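# Tuck chair under desk and park cart in bay

## Task

Shove the office chair fully under the desk so that it finishes upright and level, resting on every wheel; roll the utility cart into the yellow-taped bay so that each of its four wheels sits inside the tape and none rests on the tape itself; keep the desk close to its starting spot, with its load still on top and nothing hanging over its edges; the robot must not tip over or finish leaning, or the job fails; at the end release everything and back the robot away.

## Robot and tools

ROBOT. TidyBot++ has one arm. The wheeled base is 0.54 m long, 0.50 m wide and 0.38 m high and runs on four powered casters. The seven-joint arm with a two-finger gripper sits on top, its shoulder 0.12 m ahead of the base centre and 0.68 m above the floor. Segments: upper arm 0.42 m, forearm 0.31 m, hand 0.31 m to the hand point. The cameras are base_camera and wrist_camera; the wrist camera looks along the hand. The arm begins folded with the hand pointing down, jutting up to 0.08 m ahead of the base, elbow up to 1.15 m high.

FRAMES. All positions are in metres. Base frame: origin on the floor below the base centre, x forward, y left, z up. The odometry frame is where the base frame was at scene start. base_odometry only counts wheel turns, so slip looks like travel; heading is in rad, left positive, -3.142 to 3.142. base_tilt is in degrees, positive when leaning forward or right; it and the heading can be about 1 degree off plus noise.

move. Arguments base, joints, target and speeds form one action; their motions start together. cameras picks images (omitted, null or ["all"] gives all; [] gives none). blocking true or omitted returns once everything rests; false returns in about 0.5 s while motion continues, and wait(0) reports it on the "earlier move" line. A call with no action just reports.
- base: an object of relative offsets, counted from where the base last reported itself, along its axes at that moment. translate_m: metres, forward positive, -2 to 2. strafe_m: metres, left positive, -2 to 2. rotate_rad: radians, counter-clockwise from above positive, -6.3 to 6.3. Translate and strafe together drive one straight line. A base move ends after 14 s with time_out.
- joints: absolute targets by name. joint_1_rad any angle (clockwise from above positive, opposite to heading); joint_2_rad -2.249 to 2.249 (0 is upper arm vertical, positive leans forward); joint_3_rad any angle; joint_4_rad -2.579 to 2.579 (elbow; with joint_3_rad at 3.14, negative bends forward); joint_5_rad any angle; joint_6_rad -2.099 to 2.099 (wrist); joint_7_rad any angle (hand down: positive is counter-clockwise from above; at 1.57 fingers open left-right). gripper_pos 0 (open) to 1 (closed); pad gap about 85 x (1 - gripper_pos) mm. Done tolerances: 0.039 rad for joints 1-4, 0.095 for 5-7, 0.03 for the gripper. Any-angle joints take the short way, so send steps under half a turn.
- target: one list of seven numbers for the single arm, an absolute hand pose in the base frame: x, y, z in metres, then quaternion qw, qx, qy, qz, matching the hand_pose line. The hand point is midway between the finger pads; hand z points out along the fingers, hand y is the opening direction. Alongside target, joints may hold only gripper_pos. Moves usually end within 3 cm; to correct, add (wanted - hand_pose reading) to the last target. To hold still, resend the hand_target values.
- speeds: per-action caps. translate_m and strafe_m 0.05 to 0.5 m/s (put a combined line's cap under just one key); rotate_rad 0.1 to 1.57 rad/s.
No action runs beyond 15 s. Unknown keys make a call invalid; out-of-range values get it refused.

wait: seconds 0 to 10; nothing new is commanded; returns the same report. stop: brakes all running motions, which then say "stopped" and may keep pressing. zoom_image: camera plus region [x0, y0, x1, y1] in pixels of that camera's newest image, top-left origin, at most 504 by 504. finished_scene: scene, the integer number of the current scene; it cannot be undone, and the goal must hold without the robot.

RESULTS. "move" says done, or the worst status. base_status, joint_status and hand_status give done, moving, off_target (resting away from target, possibly still pushing), stopped, contact_stop or time_out (uncommanded stops; the target is dropped), not_followed (withheld by the self-collision check, with "joint command not followed" or "pose unreachable" and "cause:"), torque_fault, and limit_stop_at_motor_heat. Base "done" only means the wheels turned the commanded amount; a blocked base can say done while short. hand_pose is the measured hand; hand_target is where the joint targets would put it. motor_effort is percent of maximum, peak in brackets. Motor temperatures list one value per joint; MOTOR HOT appears at 60 °C, and at 75 °C the arm sags in an over-temperature stop. on_its_own reports unrequested robot actions; "pictures" names the images in order; ARM HIT means the arm struck itself or the base. A refused call, or an uncommanded stop or torque fault first shown in a result, cancels the remaining move, wait and finished_scene calls of that reply.

CAUTIONS. The simulation keeps running between calls. Something may occasionally tug a held part or nudge loose objects. The arm does not avoid obstacles and keeps pushing when blocked; nothing keeps it off the base. A hand that points forward low and close in front of the base often misses or hits the base. Reaching out from the folded arm over nearby furniture, swinging a stretched arm sideways, sideways force on a raised hand, or driving while the arm is caught above about 0.6 m can tip the robot; retract the arm or back off to right it. Torque sensor limits are 104.5 N m for joints 1-4 and 51.3 N m for 5-7, so never drive the base with the arm snagged. Loads make the arm sag. Avoid drops, releasing moving parts, slams, hard hits, very hard pushes, and heavy grip, pull or twist forces on the gripper. Keep the hand stretched and loaded only briefly to limit heat.

Each tool is called after ">>>" by a JSON object that holds its "fn" and its "kwargs".

## Session

>>> {"fn": "move", "kwargs": {}}

Scene clock: 0.00 s.
Motor temperatures (°C): [39 36 32 39 38 42 40]
base_odometry: x=+0.000 y=+0.000 heading=+0.000
base_tilt: forward=+0.3 right=+0.3
base_status: not commanded
joint_positions: joint_1_rad=+0.038 joint_2_rad=-0.368 joint_3_rad=+3.116 joint_4_rad=-2.560 joint_5_rad=+0.043 joint_6_rad=-0.862 joint_7_rad=+1.563 gripper_pos=+0.000
joint_status: not commanded
motor_effort: joint_1_rad=-1 joint_2_rad=-1 joint_3_rad=+0 joint_4_rad=+15 joint_5_rad=+1 joint_6_rad=+1 joint_7_rad=+1
hand_pose: x=+0.2505 y=-0.0116 z=+0.5815 quat_wxyz=(+0.022, +0.999, +0.002, +0.044) (m; base frame)
hand_target: x=+0.2506 y=-0.0116 z=+0.5816 quat_wxyz=(+0.022, +0.999, +0.002, +0.044) (m; base frame)
hand_status: not commanded
pictures: base_camera, wrist_camera
Images, in order (width x height): base_camera 644x364, wrist_camera 644x476.

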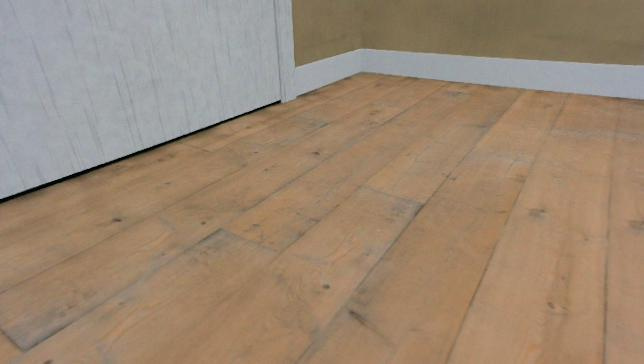

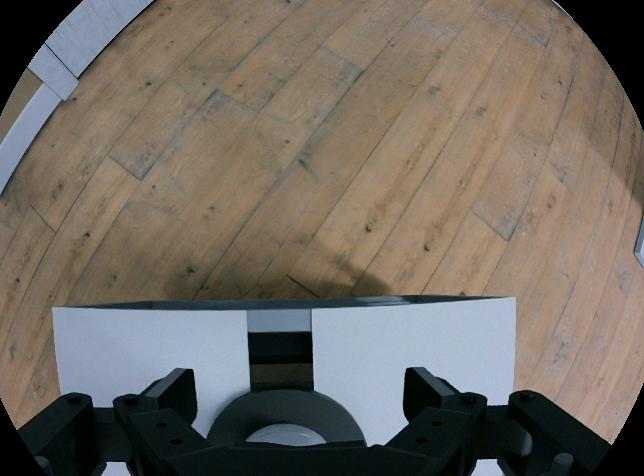

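>>> {"fn": "move", "kwargs": {"joints": {"joint_6_rad":0.4}}}

>>> {"fn": "move", "kwargs": {"base": {"rotate_rad":-1.2}}}

>>> {"fn": "move", "kwargs": {"base": {"rotate_rad":-1.2}}}

>>> {"fn": "move", "kwargs": {"base": {"rotate_rad":-1.2}}}

>>> {"fn": "move", "kwargs": {"base": {"rotate_rad":-1.2}}}

Scene clock: 8.23 s.
Motor temperatures (°C): [39 36 32 39 38 42 40]
move: done
base_odometry: x=+0.000 y=+0.000 heading=+0.000
base_tilt: forward=+0.3 right=+0.3
base_status: not commanded
joint_positions: joint_1_rad=+0.038 joint_2_rad=-0.368 joint_3_rad=+3.116 joint_4_rad=-2.560 joint_5_rad=+0.043 joint_6_rad=+0.338 joint_7_rad=+1.563 gripper_pos=+0.000
joint_status: all done
motor_effort: joint_1_rad=-1(1) joint_2_rad=-5(6) joint_3_rad=+1(1) joint_4_rad=+20(20) joint_5_rad=+0(1) joint_6_rad=+8(9) joint_7_rad=+1(2)
hand_pose: x=+0.5220 y=+0.0012 z=+0.8042 quat_wxyz=(+0.012, +0.800, +0.014, +0.600) (m; base frame)
hand_target: x=+0.5269 y=+0.0021 z=+0.8230 quat_wxyz=(+0.011, +0.781, +0.015, +0.624) (m; base frame)
hand_status: not commanded
pictures: base_camera, wrist_camera
Images, in order (width x height): base_camera 644x364, wrist_camera 644x476.

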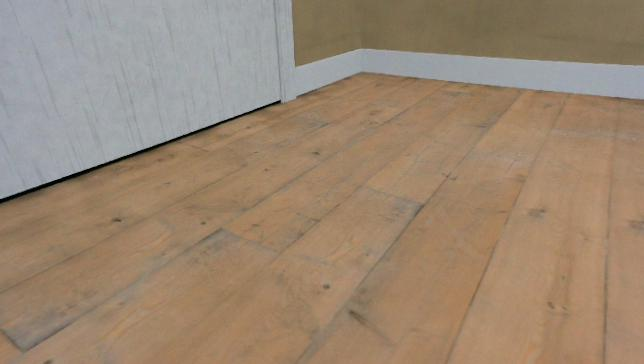

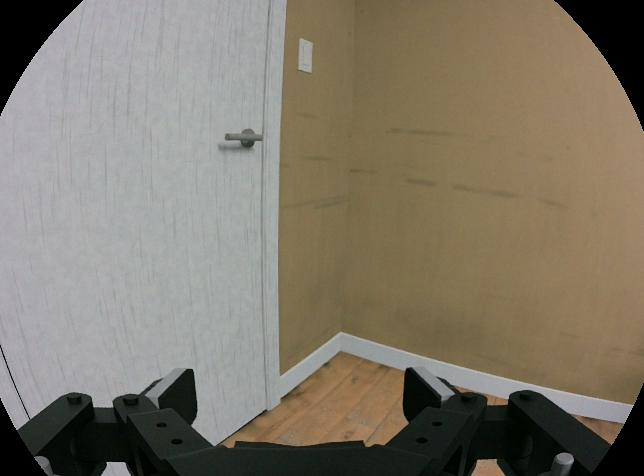

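Scene clock: 10.27 s.
Motor temperatures (°C): [39 36 32 39 38 42 40]
move: done
base_odometry: x=+0.000 y=+0.000 heading=-1.199
base_tilt: forward=+0.3 right=+0.3
base_status: done
joint_positions: joint_1_rad=+0.038 joint_2_rad=-0.368 joint_3_rad=+3.116 joint_4_rad=-2.560 joint_5_rad=+0.043 joint_6_rad=+0.338 joint_7_rad=+1.563 gripper_pos=+0.000
joint_status: not commanded
motor_effort: joint_1_rad=-1(2) joint_2_rad=-5(7) joint_3_rad=+1(2) joint_4_rad=+20(20) joint_5_rad=+1(1) joint_6_rad=+8(9) joint_7_rad=+0(2)
hand_pose: x=+0.5221 y=+0.0012 z=+0.8044 quat_wxyz=(+0.012, +0.800, +0.014, +0.600) (m; base frame)
hand_target: x=+0.5269 y=+0.0021 z=+0.8230 quat_wxyz=(+0.011, +0.781, +0.015, +0.624) (m; base frame)
hand_status: not commanded
pictures: base_camera, wrist_camera
Images, in order (width x height): base_camera 644x364, wrist_camera 644x476.

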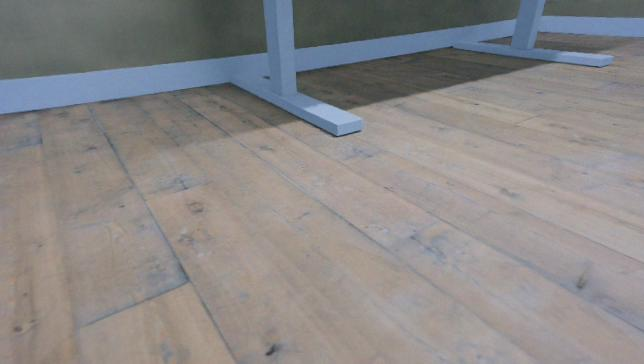

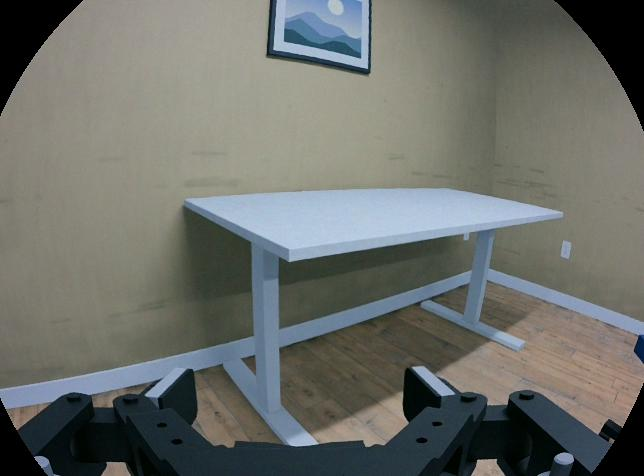

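Scene clock: 12.30 s.
Motor temperatures (°C): [39 36 32 39 38 42 40]
move: done
base_odometry: x=+0.000 y=+0.000 heading=-2.399
base_tilt: forward=+0.3 right=+0.3
base_status: done
joint_positions: joint_1_rad=+0.038 joint_2_rad=-0.368 joint_3_rad=+3.116 joint_4_rad=-2.560 joint_5_rad=+0.043 joint_6_rad=+0.339 joint_7_rad=+1.563 gripper_pos=+0.000
joint_status: not commanded
motor_effort: joint_1_rad=-1(2) joint_2_rad=-5(6) joint_3_rad=+1(2) joint_4_rad=+20(20) joint_5_rad=+1(1) joint_6_rad=+8(9) joint_7_rad=+1(2)
hand_pose: x=+0.5221 y=+0.0012 z=+0.8044 quat_wxyz=(+0.012, +0.800, +0.014, +0.600) (m; base frame)
hand_target: x=+0.5269 y=+0.0021 z=+0.8230 quat_wxyz=(+0.011, +0.781, +0.015, +0.624) (m; base frame)
hand_status: not commanded
pictures: base_camera, wrist_camera
Images, in order (width x height): base_camera 644x364, wrist_camera 644x476.

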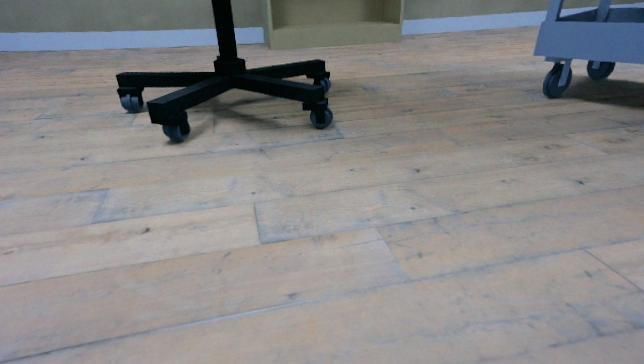

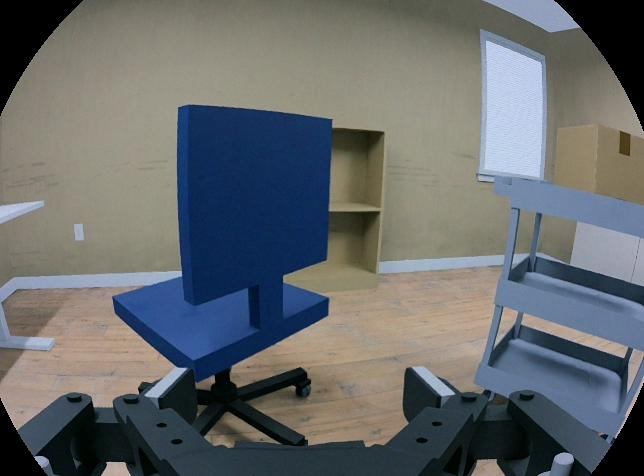

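Scene clock: 14.33 s.
Motor temperatures (°C): [39 36 32 39 38 42 40]
move: done
base_odometry: x=+0.000 y=+0.000 heading=+2.685
base_tilt: forward=+0.3 right=+0.3
base_status: done
joint_positions: joint_1_rad=+0.038 joint_2_rad=-0.368 joint_3_rad=+3.116 joint_4_rad=-2.560 joint_5_rad=+0.043 joint_6_rad=+0.339 joint_7_rad=+1.563 gripper_pos=+0.000
joint_status: not commanded
motor_effort: joint_1_rad=-1(2) joint_2_rad=-5(6) joint_3_rad=+1(2) joint_4_rad=+20(20) joint_5_rad=+1(1) joint_6_rad=+8(9) joint_7_rad=+1(2)
hand_pose: x=+0.5221 y=+0.0012 z=+0.8045 quat_wxyz=(+0.012, +0.800, +0.014, +0.600) (m; base frame)
hand_target: x=+0.5269 y=+0.0021 z=+0.8230 quat_wxyz=(+0.011, +0.781, +0.015, +0.624) (m; base frame)
hand_status: not commanded
pictures: base_camera, wrist_camera
Images, in order (width x height): base_camera 644x364, wrist_camera 644x476.

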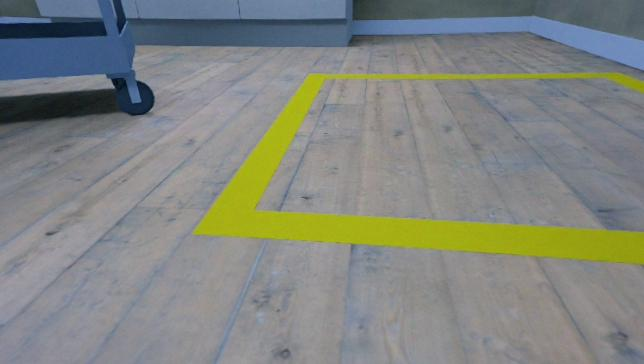

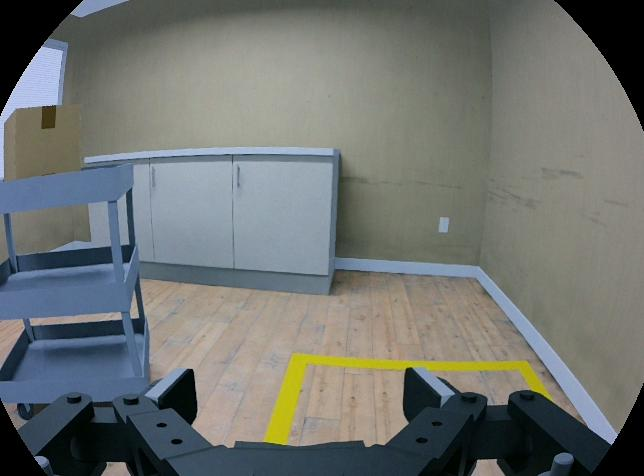

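Scene clock: 16.37 s.
Motor temperatures (°C): [39 36 32 39 38 42 40]
move: done
base_odometry: x=+0.000 y=+0.000 heading=+1.485
base_tilt: forward=+0.3 right=+0.3
base_status: done
joint_positions: joint_1_rad=+0.038 joint_2_rad=-0.368 joint_3_rad=+3.116 joint_4_rad=-2.560 joint_5_rad=+0.043 joint_6_rad=+0.339 joint_7_rad=+1.563 gripper_pos=+0.000
joint_status: not commanded
motor_effort: joint_1_rad=-1(2) joint_2_rad=-6(6) joint_3_rad=+1(2) joint_4_rad=+20(20) joint_5_rad=+1(1) joint_6_rad=+8(9) joint_7_rad=+1(2)
hand_pose: x=+0.5221 y=+0.0012 z=+0.8045 quat_wxyz=(+0.012, +0.800, +0.014, +0.600) (m; base frame)
hand_target: x=+0.5269 y=+0.0021 z=+0.8230 quat_wxyz=(+0.011, +0.781, +0.015, +0.624) (m; base frame)
hand_status: not commanded
pictures: base_camera, wrist_camera
Images, in order (width x height): base_camera 644x364, wrist_camera 644x476.

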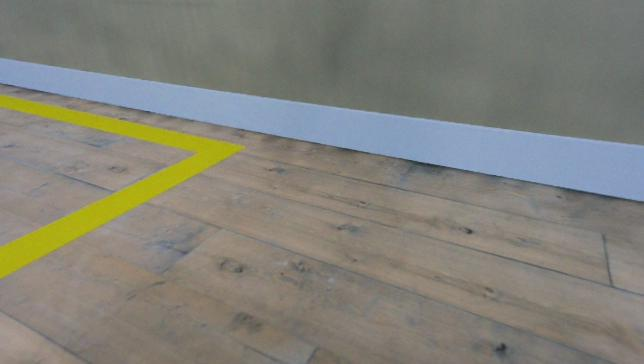

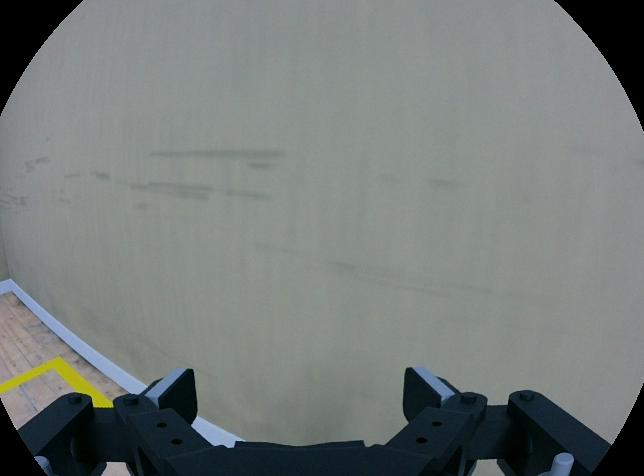

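>>> {"fn": "move", "kwargs": {"base": {"rotate_rad":0.9}, "joints": {"joint_2_rad":-0.2,"joint_4_rad":-1.0,"joint_6_rad":-1.2}}}

>>> {"fn": "move", "kwargs": {"base": {"rotate_rad":0.7}, "cameras": ["wrist_camera"]}}

>>> {"fn": "move", "kwargs": {"base": {"rotate_rad":0.8}}}

>>> {"fn": "move", "kwargs": {"base": {"rotate_rad":0.9}, "cameras": ["wrist_camera"]}}

Scene clock: 51.13 s.
Motor temperatures (°C): [39 36 32 39 38 42 40]
move: done
base_odometry: x=+0.000 y=+0.000 heading=+2.385
base_tilt: forward=+0.3 right=+0.3
base_status: done
joint_positions: joint_1_rad=+0.037 joint_2_rad=-0.221 joint_3_rad=+3.116 joint_4_rad=-1.030 joint_5_rad=+0.043 joint_6_rad=-1.128 joint_7_rad=+1.563 gripper_pos=+0.000
joint_status: all done
motor_effort: joint_1_rad=-1(3) joint_2_rad=-9(13) joint_3_rad=+0(3) joint_4_rad=+18(25) joint_5_rad=+1(1) joint_6_rad=+8(9) joint_7_rad=+0(2)
hand_pose: x=+0.5443 y=-0.0134 z=+1.1980 quat_wxyz=(+0.025, +0.824, -0.011, +0.566) (m; base frame)
hand_target: x=+0.5434 y=-0.0141 z=+1.1838 quat_wxyz=(+0.024, +0.841, -0.012, +0.540) (m; base frame)
hand_status: not commanded
pictures: base_camera, wrist_camera
Images, in order (width x height): base_camera 644x364, wrist_camera 644x476.

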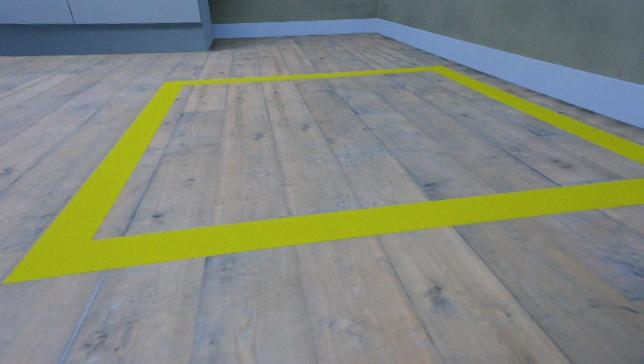

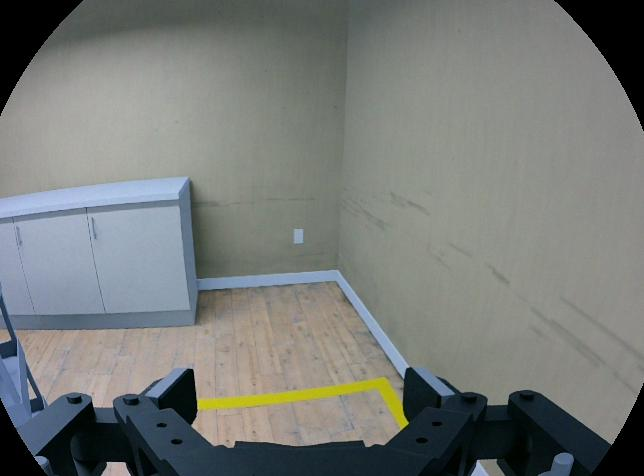

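Scene clock: 52.77 s.
Motor temperatures (°C): [39 36 32 39 38 42 40]
move: done
base_odometry: x=+0.000 y=+0.000 heading=+3.085
base_tilt: forward=+0.3 right=+0.3
base_status: done
joint_positions: joint_1_rad=+0.037 joint_2_rad=-0.216 joint_3_rad=+3.116 joint_4_rad=-1.030 joint_5_rad=+0.043 joint_6_rad=-1.130 joint_7_rad=+1.563 gripper_pos=+0.000
joint_status: not commanded
motor_effort: joint_1_rad=-1(2) joint_2_rad=-10(11) joint_3_rad=+1(2) joint_4_rad=+18(19) joint_5_rad=+1(2) joint_6_rad=+8(9) joint_7_rad=+1(2)
hand_pose: x=+0.5469 y=-0.0133 z=+1.1952 quat_wxyz=(+0.025, +0.826, -0.010, +0.563) (m; base frame)
hand_target: x=+0.5434 y=-0.0141 z=+1.1838 quat_wxyz=(+0.024, +0.841, -0.012, +0.540) (m; base frame)
hand_status: not commanded
pictures: wrist_camera
Images, in order (width x height): wrist_camera 644x476.

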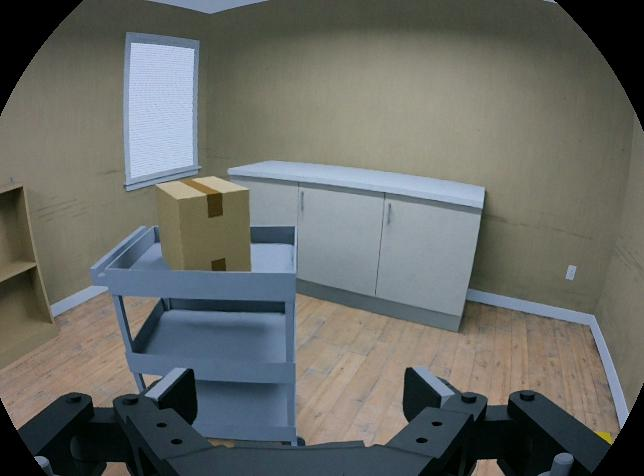

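Scene clock: 54.47 s.
Motor temperatures (°C): [39 36 32 39 38 42 40]
move: done
base_odometry: x=+0.000 y=+0.000 heading=-2.399
base_tilt: forward=+0.3 right=+0.3
base_status: done
joint_positions: joint_1_rad=+0.037 joint_2_rad=-0.214 joint_3_rad=+3.116 joint_4_rad=-1.030 joint_5_rad=+0.043 joint_6_rad=-1.130 joint_7_rad=+1.563 gripper_pos=+0.000
joint_status: not commanded
motor_effort: joint_1_rad=-1(2) joint_2_rad=-9(11) joint_3_rad=+0(3) joint_4_rad=+18(19) joint_5_rad=+1(2) joint_6_rad=+8(9) joint_7_rad=+1(2)
hand_pose: x=+0.5475 y=-0.0132 z=+1.1945 quat_wxyz=(+0.025, +0.826, -0.010, +0.563) (m; base frame)
hand_target: x=+0.5434 y=-0.0141 z=+1.1838 quat_wxyz=(+0.024, +0.841, -0.012, +0.540) (m; base frame)
hand_status: not commanded
pictures: base_camera, wrist_camera
Images, in order (width x height): base_camera 644x364, wrist_camera 644x476.

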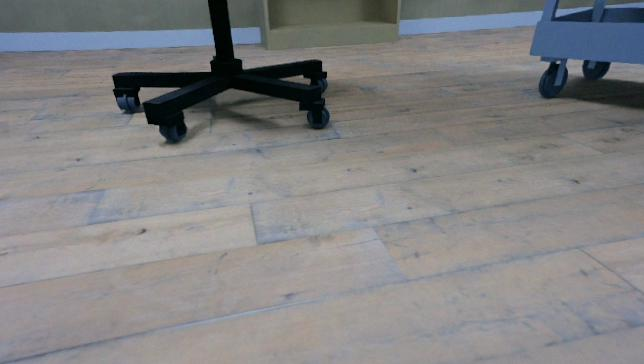

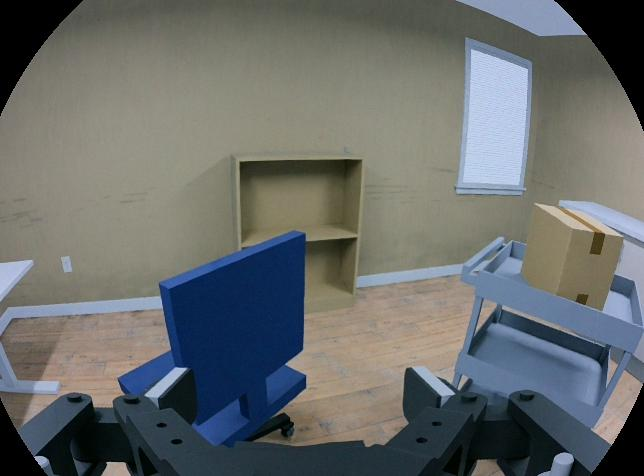

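Scene clock: 56.27 s.
Motor temperatures (°C): [39 36 32 39 38 42 40]
move: done
base_odometry: x=+0.000 y=+0.000 heading=-1.499
base_tilt: forward=+0.3 right=+0.3
base_status: done
joint_positions: joint_1_rad=+0.037 joint_2_rad=-0.213 joint_3_rad=+3.116 joint_4_rad=-1.030 joint_5_rad=+0.043 joint_6_rad=-1.131 joint_7_rad=+1.563 gripper_pos=+0.000
joint_status: not commanded
motor_effort: joint_1_rad=-1(2) joint_2_rad=-10(11) joint_3_rad=+0(2) joint_4_rad=+18(19) joint_5_rad=+1(2) joint_6_rad=+8(9) joint_7_rad=+1(2)
hand_pose: x=+0.5481 y=-0.0131 z=+1.1940 quat_wxyz=(+0.025, +0.827, -0.010, +0.562) (m; base frame)
hand_target: x=+0.5434 y=-0.0141 z=+1.1838 quat_wxyz=(+0.024, +0.841, -0.012, +0.540) (m; base frame)
hand_status: not commanded
pictures: wrist_camera
Images, in order (width x height): wrist_camera 644x476.

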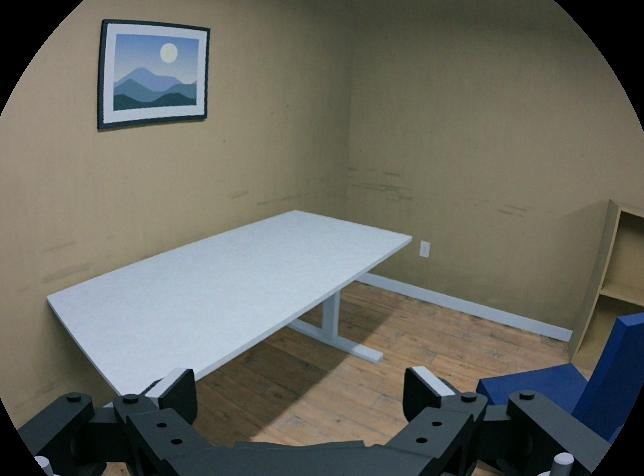

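>>> {"fn": "move", "kwargs": {"base": {"rotate_rad":-0.59}, "joints": {"joint_2_rad":-0.9,"joint_4_rad":-1.6,"joint_6_rad":-1.35}, "cameras": []}}

>>> {"fn": "move", "kwargs": {"base": {"translate_m":0.0,"strafe_m":-0.83}}}

Scene clock: 98.60 s.
Motor temperatures (°C): [39 36 32 39 38 42 40]
move: done
base_odometry: x=+0.000 y=+0.000 heading=-2.088
base_tilt: forward=+0.3 right=+0.3
base_status: done
joint_positions: joint_1_rad=+0.037 joint_2_rad=-0.883 joint_3_rad=+3.116 joint_4_rad=-1.575 joint_5_rad=+0.043 joint_6_rad=-1.280 joint_7_rad=+1.563 gripper_pos=+0.000
joint_status: all done
motor_effort: joint_1_rad=-1(2) joint_2_rad=+14(16) joint_3_rad=+1(2) joint_4_rad=+17(20) joint_5_rad=+1(2) joint_6_rad=+8(9) joint_7_rad=+1(2)
hand_pose: x=+0.2804 y=-0.0073 z=+1.0694 quat_wxyz=(+0.032, +0.833, -0.013, +0.552) (m; base frame)
hand_target: x=+0.2677 y=-0.0079 z=+1.0403 quat_wxyz=(+0.032, +0.854, -0.015, +0.519) (m; base frame)
hand_status: not commanded
pictures: none
No camera images: "cameras" was empty.

Scene clock: 101.40 s.
Motor temperatures (°C): [39 36 32 39 38 42 40]
move: done
base_odometry: x=-0.722 y=+0.410 heading=-2.088
base_tilt: forward=+0.3 right=+0.3
base_status: done
joint_positions: joint_1_rad=+0.037 joint_2_rad=-0.883 joint_3_rad=+3.116 joint_4_rad=-1.575 joint_5_rad=+0.043 joint_6_rad=-1.281 joint_7_rad=+1.563 gripper_pos=+0.000
joint_status: not commanded
motor_effort: joint_1_rad=-1(2) joint_2_rad=+15(16) joint_3_rad=+1(4) joint_4_rad=+17(17) joint_5_rad=+1(3) joint_6_rad=+8(9) joint_7_rad=+2(2)
hand_pose: x=+0.2804 y=-0.0073 z=+1.0691 quat_wxyz=(+0.032, +0.834, -0.013, +0.551) (m; base frame)
hand_target: x=+0.2677 y=-0.0079 z=+1.0403 quat_wxyz=(+0.032, +0.854, -0.015, +0.519) (m; base frame)
hand_status: not commanded
pictures: base_camera, wrist_camera
Images, in order (width x height): base_camera 644x364, wrist_camera 644x476.

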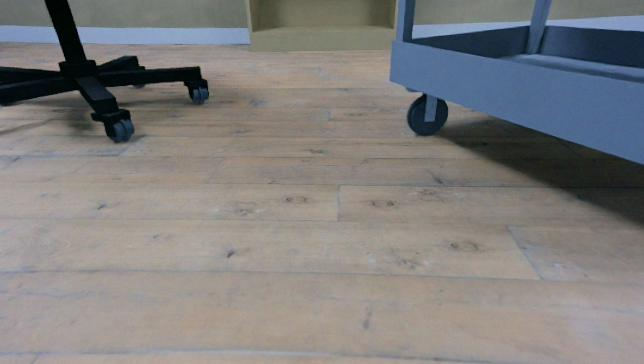

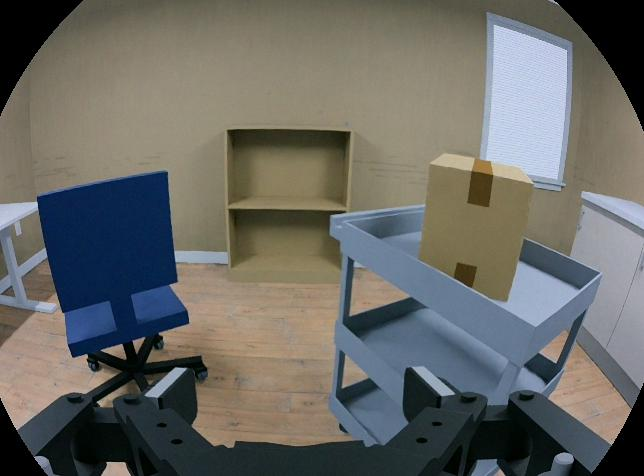

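>>> {"fn": "move", "kwargs": {"base": {"translate_m":0.35,"strafe_m":0.08}}}

Scene clock: 112.70 s.
Motor temperatures (°C): [39 36 32 39 38 42 40]
move: done
base_odometry: x=-0.825 y=+0.066 heading=-2.089
base_tilt: forward=+0.3 right=+0.3
base_status: done
joint_positions: joint_1_rad=+0.037 joint_2_rad=-0.888 joint_3_rad=+3.116 joint_4_rad=-1.581 joint_5_rad=+0.043 joint_6_rad=-1.282 joint_7_rad=+1.563 gripper_pos=+0.000
joint_status: not commanded
motor_effort: joint_1_rad=-1(1) joint_2_rad=+14(18) joint_3_rad=+1(2) joint_4_rad=+17(18) joint_5_rad=+1(2) joint_6_rad=+8(9) joint_7_rad=+1(2)
hand_pose: x=+0.2791 y=-0.0073 z=+1.0670 quat_wxyz=(+0.032, +0.834, -0.013, +0.551) (m; base frame)
hand_target: x=+0.2677 y=-0.0079 z=+1.0403 quat_wxyz=(+0.032, +0.854, -0.015, +0.519) (m; base frame)
hand_status: not commanded
pictures: base_camera, wrist_camera
Images, in order (width x height): base_camera 644x364, wrist_camera 644x476.

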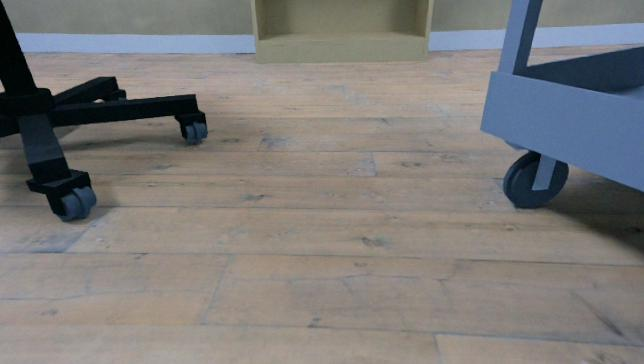

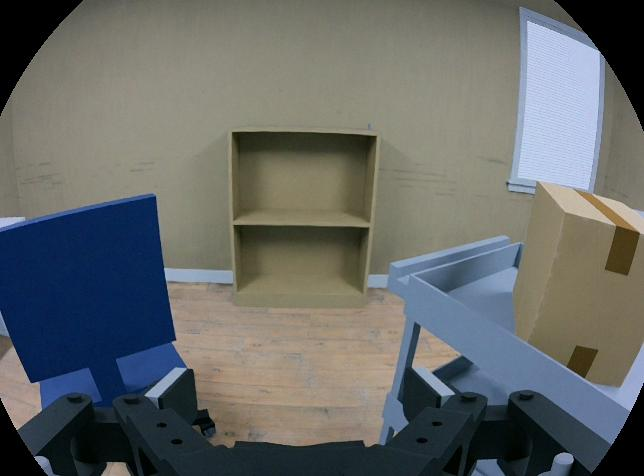

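>>> {"fn": "move", "kwargs": {"base": {"translate_m":1.3,"strafe_m":0.05}, "speeds": {"translate_m":0.2}, "cameras": ["wrist_camera"]}}

>>> {"fn": "move", "kwargs": {"base": {"rotate_rad":-2.85}}}

Scene clock: 128.47 s.
Motor temperatures (°C): [39 36 32 39 38 42 40]
move: done
base_odometry: x=-1.426 y=-1.088 heading=-2.089
base_tilt: forward=+0.3 right=+0.3
base_status: done
joint_positions: joint_1_rad=+0.037 joint_2_rad=-0.893 joint_3_rad=+3.116 joint_4_rad=-1.582 joint_5_rad=+0.043 joint_6_rad=-1.283 joint_7_rad=+1.563 gripper_pos=+0.000
joint_status: not commanded
motor_effort: joint_1_rad=-1(1) joint_2_rad=+15(18) joint_3_rad=+1(1) joint_4_rad=+16(18) joint_5_rad=+1(1) joint_6_rad=+8(9) joint_7_rad=+1(2)
hand_pose: x=+0.2772 y=-0.0073 z=+1.0671 quat_wxyz=(+0.032, +0.833, -0.013, +0.552) (m; base frame)
hand_target: x=+0.2677 y=-0.0079 z=+1.0403 quat_wxyz=(+0.032, +0.854, -0.015, +0.519) (m; base frame)
hand_status: not commanded
pictures: wrist_camera
Images, in order (width x height): wrist_camera 644x476.

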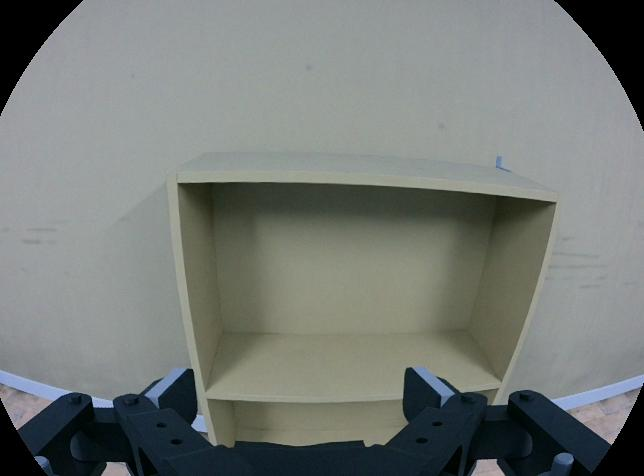

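Scene clock: 131.57 s.
Motor temperatures (°C): [39 36 32 39 38 42 40]
move: done
base_odometry: x=-1.426 y=-1.088 heading=+1.345
base_tilt: forward=+0.2 right=+0.4
base_status: done
joint_positions: joint_1_rad=+0.037 joint_2_rad=-0.893 joint_3_rad=+3.116 joint_4_rad=-1.582 joint_5_rad=+0.043 joint_6_rad=-1.283 joint_7_rad=+1.563 gripper_pos=+0.000
joint_status: not commanded
motor_effort: joint_1_rad=-1(2) joint_2_rad=+14(15) joint_3_rad=+1(2) joint_4_rad=+16(17) joint_5_rad=+1(2) joint_6_rad=+8(9) joint_7_rad=+1(2)
hand_pose: x=+0.2772 y=-0.0073 z=+1.0671 quat_wxyz=(+0.032, +0.833, -0.013, +0.552) (m; base frame)
hand_target: x=+0.2677 y=-0.0079 z=+1.0403 quat_wxyz=(+0.032, +0.854, -0.015, +0.519) (m; base frame)
hand_status: not commanded
pictures: base_camera, wrist_camera
Images, in order (width x height): base_camera 644x364, wrist_camera 644x476.

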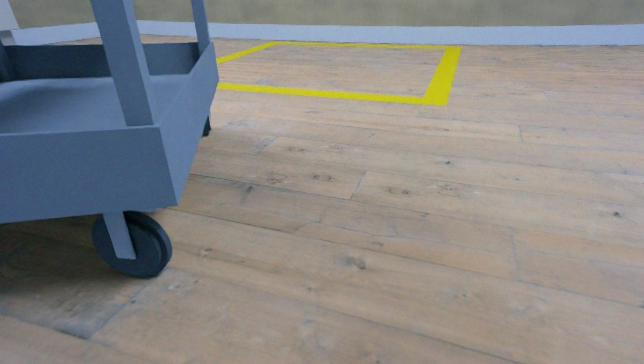

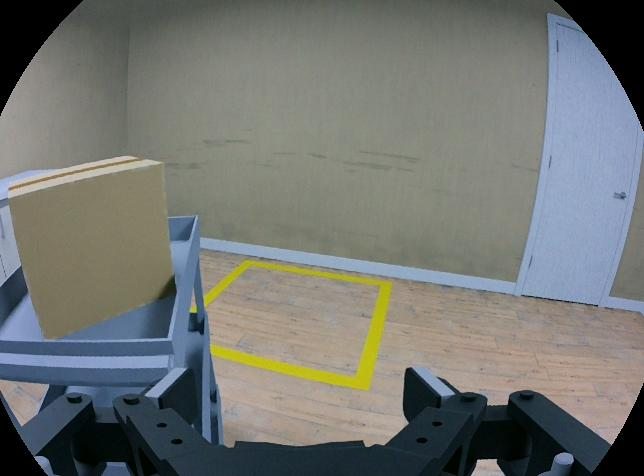

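>>> {"fn": "move", "kwargs": {"base": {"rotate_rad":-0.305,"translate_m":-0.13}, "cameras": []}}

>>> {"fn": "move", "kwargs": {"base": {"strafe_m":0.67}}}

Scene clock: 157.30 s.
Motor temperatures (°C): [39 36 32 39 38 42 40]
move: done
base_odometry: x=-1.455 y=-1.215 heading=+1.039
base_tilt: forward=+0.2 right=+0.4
base_status: done
joint_positions: joint_1_rad=+0.037 joint_2_rad=-0.899 joint_3_rad=+3.116 joint_4_rad=-1.582 joint_5_rad=+0.043 joint_6_rad=-1.284 joint_7_rad=+1.563 gripper_pos=+0.000
joint_status: not commanded
motor_effort: joint_1_rad=-1(1) joint_2_rad=+15(18) joint_3_rad=+1(2) joint_4_rad=+17(18) joint_5_rad=+1(2) joint_6_rad=+8(8) joint_7_rad=+1(2)
hand_pose: x=+0.2747 y=-0.0072 z=+1.0678 quat_wxyz=(+0.032, +0.832, -0.013, +0.554) (m; base frame)
hand_target: x=+0.2677 y=-0.0079 z=+1.0403 quat_wxyz=(+0.032, +0.854, -0.015, +0.519) (m; base frame)
hand_status: not commanded
pictures: none
No camera images: "cameras" was empty.

Scene clock: 159.83 s.
Motor temperatures (°C): [39 36 32 39 38 42 40]
move: done
base_odometry: x=-2.033 y=-0.876 heading=+1.040
base_tilt: forward=+0.2 right=+0.3
base_status: done
joint_positions: joint_1_rad=+0.037 joint_2_rad=-0.899 joint_3_rad=+3.116 joint_4_rad=-1.582 joint_5_rad=+0.043 joint_6_rad=-1.284 joint_7_rad=+1.563 gripper_pos=+0.000
joint_status: not commanded
motor_effort: joint_1_rad=-1(2) joint_2_rad=+15(16) joint_3_rad=+1(3) joint_4_rad=+17(17) joint_5_rad=+1(2) joint_6_rad=+8(8) joint_7_rad=+1(2)
hand_pose: x=+0.2747 y=-0.0072 z=+1.0678 quat_wxyz=(+0.032, +0.832, -0.013, +0.554) (m; base frame)
hand_target: x=+0.2677 y=-0.0079 z=+1.0403 quat_wxyz=(+0.032, +0.854, -0.015, +0.519) (m; base frame)
hand_status: not commanded
pictures: base_camera, wrist_camera
Images, in order (width x height): base_camera 644x364, wrist_camera 644x476.

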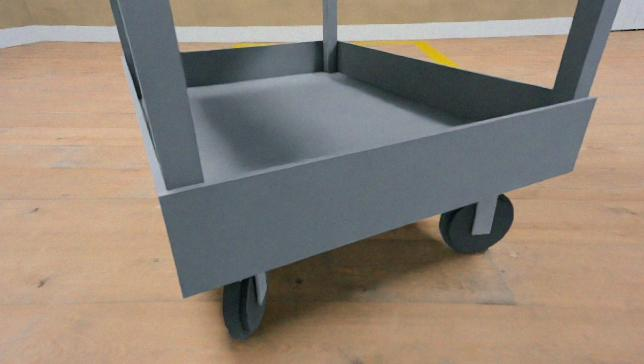

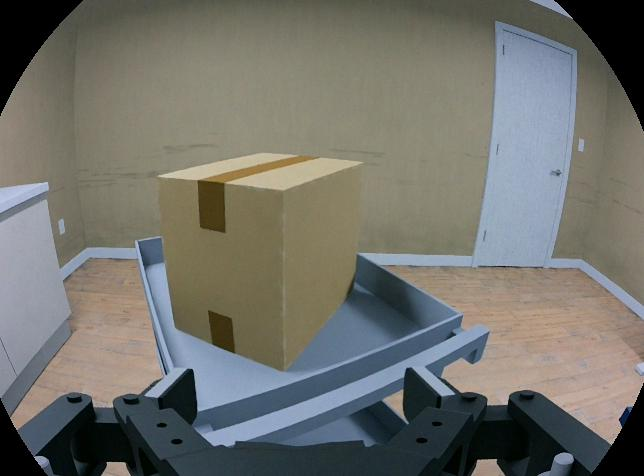

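>>> {"fn": "move", "kwargs": {"base": {"translate_m":0.5}, "speeds": {"translate_m":0.15}}}

Scene clock: 167.60 s.
Motor temperatures (°C): [39 36 32 39 38 42 40]
move: done
base_odometry: x=-1.779 y=-0.445 heading=+1.040
base_tilt: forward=+0.2 right=+0.3
base_status: done
joint_positions: joint_1_rad=+0.037 joint_2_rad=-0.896 joint_3_rad=+3.116 joint_4_rad=-1.583 joint_5_rad=+0.043 joint_6_rad=-1.284 joint_7_rad=+1.563 gripper_pos=+0.000
joint_status: not commanded
motor_effort: joint_1_rad=-1(2) joint_2_rad=+15(18) joint_3_rad=+1(2) joint_4_rad=+16(18) joint_5_rad=+1(2) joint_6_rad=+8(9) joint_7_rad=+0(2)
hand_pose: x=+0.2761 y=-0.0073 z=+1.0665 quat_wxyz=(+0.032, +0.833, -0.013, +0.552) (m; base frame)
hand_target: x=+0.2677 y=-0.0079 z=+1.0403 quat_wxyz=(+0.032, +0.854, -0.015, +0.519) (m; base frame)
hand_status: not commanded
pictures: base_camera, wrist_camera
Images, in order (width x height): base_camera 644x364, wrist_camera 644x476.

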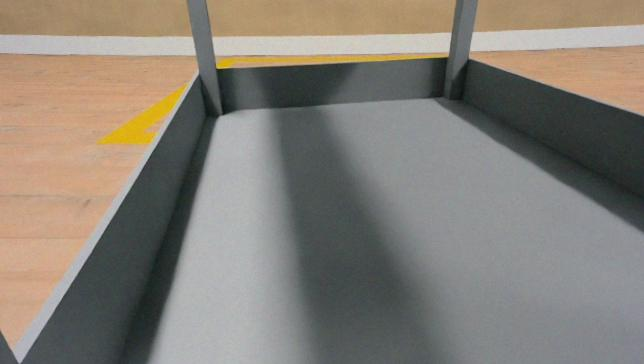

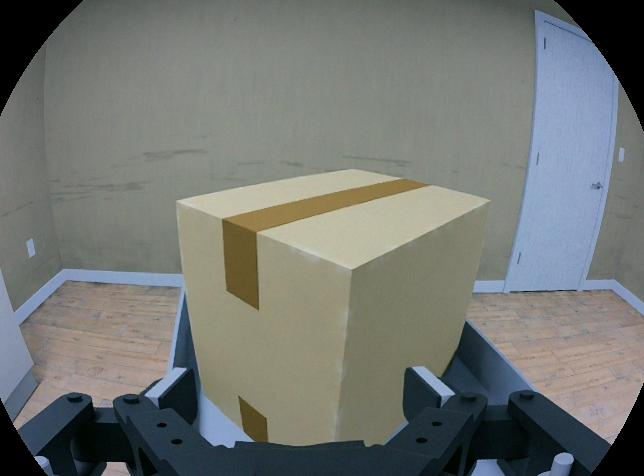

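>>> {"fn": "move", "kwargs": {"base": {"translate_m":0.95}, "speeds": {"translate_m":0.15}}}

>>> {"fn": "move", "kwargs": {"base": {"translate_m":-0.7}}}

Scene clock: 186.47 s.
Motor temperatures (°C): [39 36 32 39 38 42 40]
move: done
base_odometry: x=-1.298 y=+0.374 heading=+1.039
base_tilt: forward=+0.2 right=+0.3
base_status: done
joint_positions: joint_1_rad=+0.037 joint_2_rad=-0.896 joint_3_rad=+3.116 joint_4_rad=-1.583 joint_5_rad=+0.043 joint_6_rad=-1.285 joint_7_rad=+1.563 gripper_pos=+0.000
joint_status: not commanded
motor_effort: joint_1_rad=-1(1) joint_2_rad=+14(19) joint_3_rad=+1(2) joint_4_rad=+17(18) joint_5_rad=+1(1) joint_6_rad=+8(9) joint_7_rad=+1(3)
hand_pose: x=+0.2761 y=-0.0073 z=+1.0663 quat_wxyz=(+0.032, +0.833, -0.013, +0.552) (m; base frame)
hand_target: x=+0.2677 y=-0.0079 z=+1.0403 quat_wxyz=(+0.032, +0.854, -0.015, +0.519) (m; base frame)
hand_status: not commanded
pictures: base_camera, wrist_camera
Images, in order (width x height): base_camera 644x364, wrist_camera 644x476.

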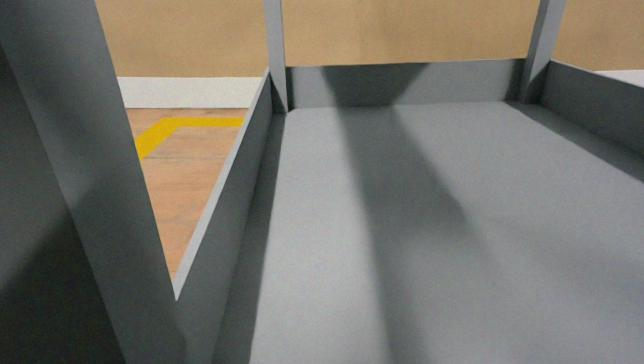

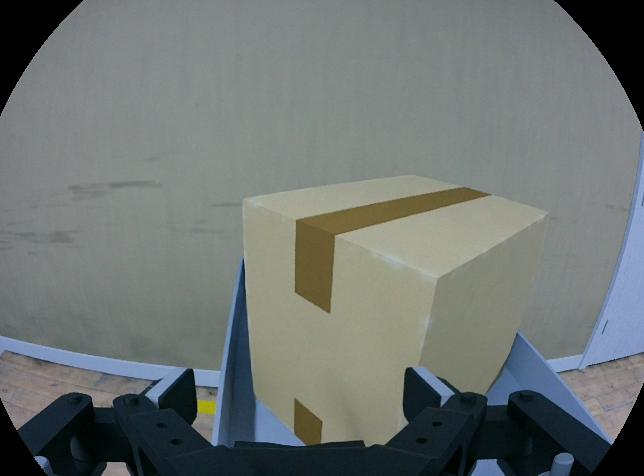

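Scene clock: 189.13 s.
Motor temperatures (°C): [39 36 32 39 38 42 40]
move: done
base_odometry: x=-1.653 y=-0.229 heading=+1.039
base_tilt: forward=+0.2 right=+0.3
base_status: done
joint_positions: joint_1_rad=+0.037 joint_2_rad=-0.899 joint_3_rad=+3.117 joint_4_rad=-1.584 joint_5_rad=+0.043 joint_6_rad=-1.285 joint_7_rad=+1.563 gripper_pos=+0.000
joint_status: not commanded
motor_effort: joint_1_rad=-1(3) joint_2_rad=+15(19) joint_3_rad=+1(4) joint_4_rad=+17(18) joint_5_rad=+1(2) joint_6_rad=+8(9) joint_7_rad=+0(2)
hand_pose: x=+0.2748 y=-0.0073 z=+1.0664 quat_wxyz=(+0.032, +0.833, -0.013, +0.553) (m; base frame)
hand_target: x=+0.2677 y=-0.0079 z=+1.0403 quat_wxyz=(+0.032, +0.854, -0.015, +0.519) (m; base frame)
hand_status: not commanded
pictures: base_camera, wrist_camera
Images, in order (width x height): base_camera 644x364, wrist_camera 644x476.

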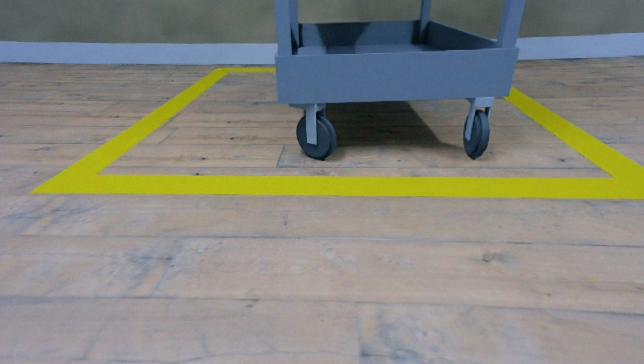

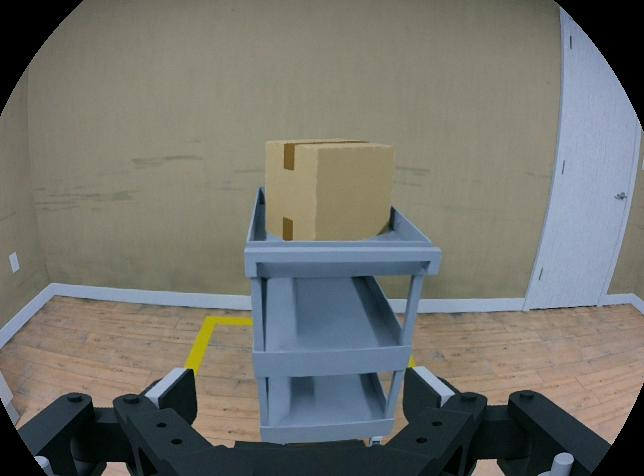

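>>> {"fn": "move", "kwargs": {"base": {"rotate_rad":-1.56,"translate_m":-0.3}}}

Scene clock: 196.87 s.
Motor temperatures (°C): [39 36 32 39 38 42 40]
move: done
base_odometry: x=-1.805 y=-0.488 heading=-0.520
base_tilt: forward=+0.2 right=+0.3
base_status: done
joint_positions: joint_1_rad=+0.037 joint_2_rad=-0.898 joint_3_rad=+3.117 joint_4_rad=-1.584 joint_5_rad=+0.043 joint_6_rad=-1.285 joint_7_rad=+1.563 gripper_pos=+0.000
joint_status: not commanded
motor_effort: joint_1_rad=-1(2) joint_2_rad=+14(18) joint_3_rad=+1(2) joint_4_rad=+17(18) joint_5_rad=+1(2) joint_6_rad=+8(9) joint_7_rad=+1(2)
hand_pose: x=+0.2752 y=-0.0073 z=+1.0662 quat_wxyz=(+0.032, +0.833, -0.013, +0.552) (m; base frame)
hand_target: x=+0.2677 y=-0.0079 z=+1.0403 quat_wxyz=(+0.032, +0.854, -0.015, +0.519) (m; base frame)
hand_status: not commanded
pictures: base_camera, wrist_camera
Images, in order (width x height): base_camera 644x364, wrist_camera 644x476.

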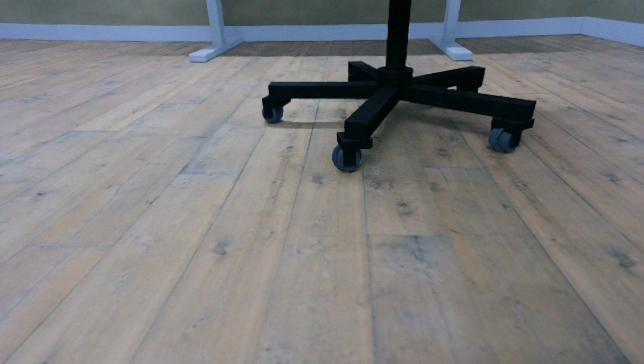

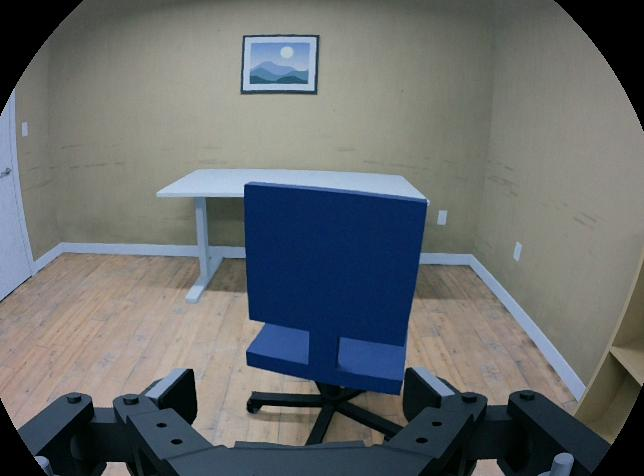

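>>> {"fn": "move", "kwargs": {"base": {"rotate_rad":0.11,"strafe_m":-0.33}, "cameras": []}}

>>> {"fn": "move", "kwargs": {"base": {"translate_m":1.2}, "speeds": {"translate_m":0.15}}}

Scene clock: 223.17 s.
Motor temperatures (°C): [39 36 32 39 38 42 40]
move: done
base_odometry: x=-1.969 y=-0.774 heading=-0.409
base_tilt: forward=+0.3 right=+0.3
base_status: done
joint_positions: joint_1_rad=+0.036 joint_2_rad=-0.898 joint_3_rad=+3.117 joint_4_rad=-1.584 joint_5_rad=+0.043 joint_6_rad=-1.285 joint_7_rad=+1.563 gripper_pos=+0.000
joint_status: not commanded
motor_effort: joint_1_rad=-1(3) joint_2_rad=+14(16) joint_3_rad=+1(4) joint_4_rad=+16(17) joint_5_rad=+1(2) joint_6_rad=+7(9) joint_7_rad=+2(2)
hand_pose: x=+0.2752 y=-0.0074 z=+1.0662 quat_wxyz=(+0.032, +0.833, -0.013, +0.552) (m; base frame)
hand_target: x=+0.2677 y=-0.0079 z=+1.0403 quat_wxyz=(+0.032, +0.854, -0.015, +0.519) (m; base frame)
hand_status: not commanded
pictures: none
No camera images: "cameras" was empty.

Scene clock: 231.73 s.
Motor temperatures (°C): [39 36 32 39 38 42 40]
move: done
base_odometry: x=-0.868 y=-1.252 heading=-0.410
base_tilt: forward=+0.3 right=+0.3
base_status: done
joint_positions: joint_1_rad=+0.036 joint_2_rad=-0.896 joint_3_rad=+3.117 joint_4_rad=-1.584 joint_5_rad=+0.043 joint_6_rad=-1.285 joint_7_rad=+1.563 gripper_pos=+0.000
joint_status: not commanded
motor_effort: joint_1_rad=-1(2) joint_2_rad=+15(19) joint_3_rad=+1(2) joint_4_rad=+17(18) joint_5_rad=+1(2) joint_6_rad=+8(9) joint_7_rad=+1(2)
hand_pose: x=+0.2760 y=-0.0075 z=+1.0656 quat_wxyz=(+0.032, +0.834, -0.013, +0.551) (m; base frame)
hand_target: x=+0.2677 y=-0.0079 z=+1.0403 quat_wxyz=(+0.032, +0.854, -0.015, +0.519) (m; base frame)
hand_status: not commanded
pictures: base_camera, wrist_camera
Images, in order (width x height): base_camera 644x364, wrist_camera 644x476.

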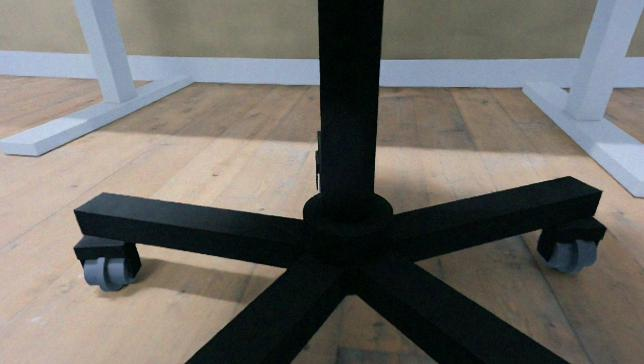

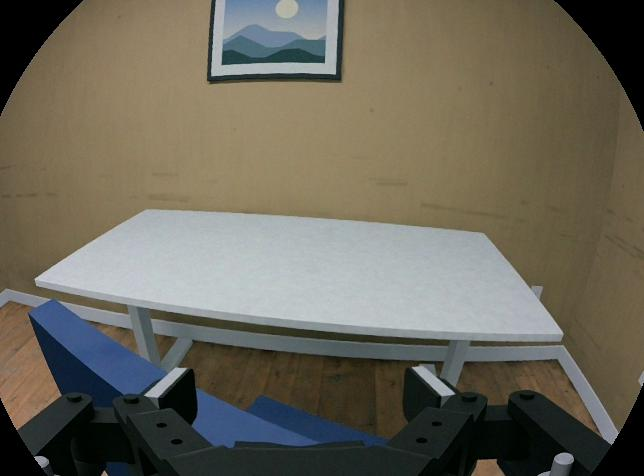

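>>> {"fn": "move", "kwargs": {"base": {"translate_m":0.3}, "speeds": {"translate_m":0.1}}}

Scene clock: 246.60 s.
Motor temperatures (°C): [39 36 32 39 38 42 40]
move: done
base_odometry: x=-0.593 y=-1.371 heading=-0.410
base_tilt: forward=+0.3 right=+0.3
base_status: done
joint_positions: joint_1_rad=+0.036 joint_2_rad=-0.896 joint_3_rad=+3.117 joint_4_rad=-1.584 joint_5_rad=+0.043 joint_6_rad=-1.285 joint_7_rad=+1.563 gripper_pos=+0.000
joint_status: not commanded
motor_effort: joint_1_rad=-1(1) joint_2_rad=+15(18) joint_3_rad=+1(1) joint_4_rad=+16(18) joint_5_rad=+1(1) joint_6_rad=+8(9) joint_7_rad=+1(2)
hand_pose: x=+0.2761 y=-0.0075 z=+1.0655 quat_wxyz=(+0.032, +0.834, -0.013, +0.551) (m; base frame)
hand_target: x=+0.2677 y=-0.0079 z=+1.0403 quat_wxyz=(+0.032, +0.854, -0.015, +0.519) (m; base frame)
hand_status: not commanded
pictures: base_camera, wrist_camera
Images, in order (width x height): base_camera 644x364, wrist_camera 644x476.

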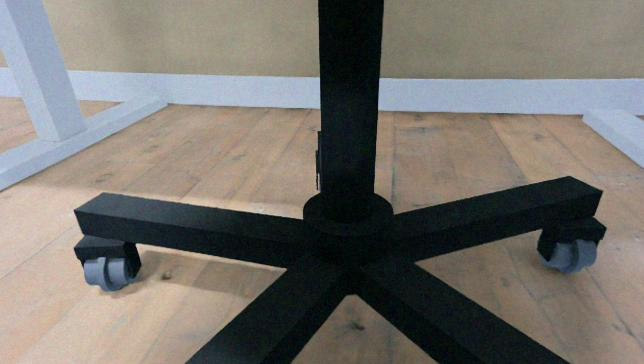

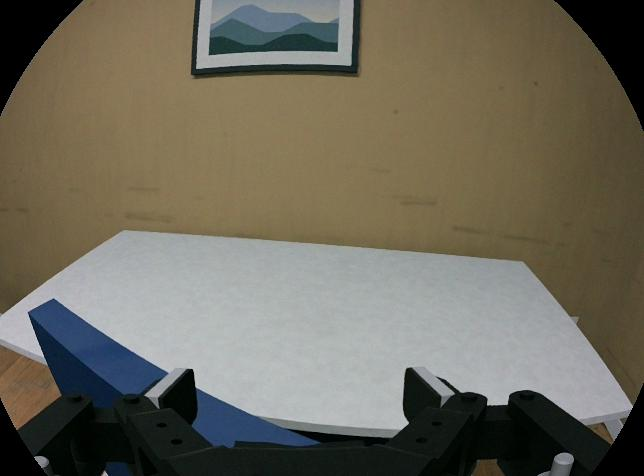

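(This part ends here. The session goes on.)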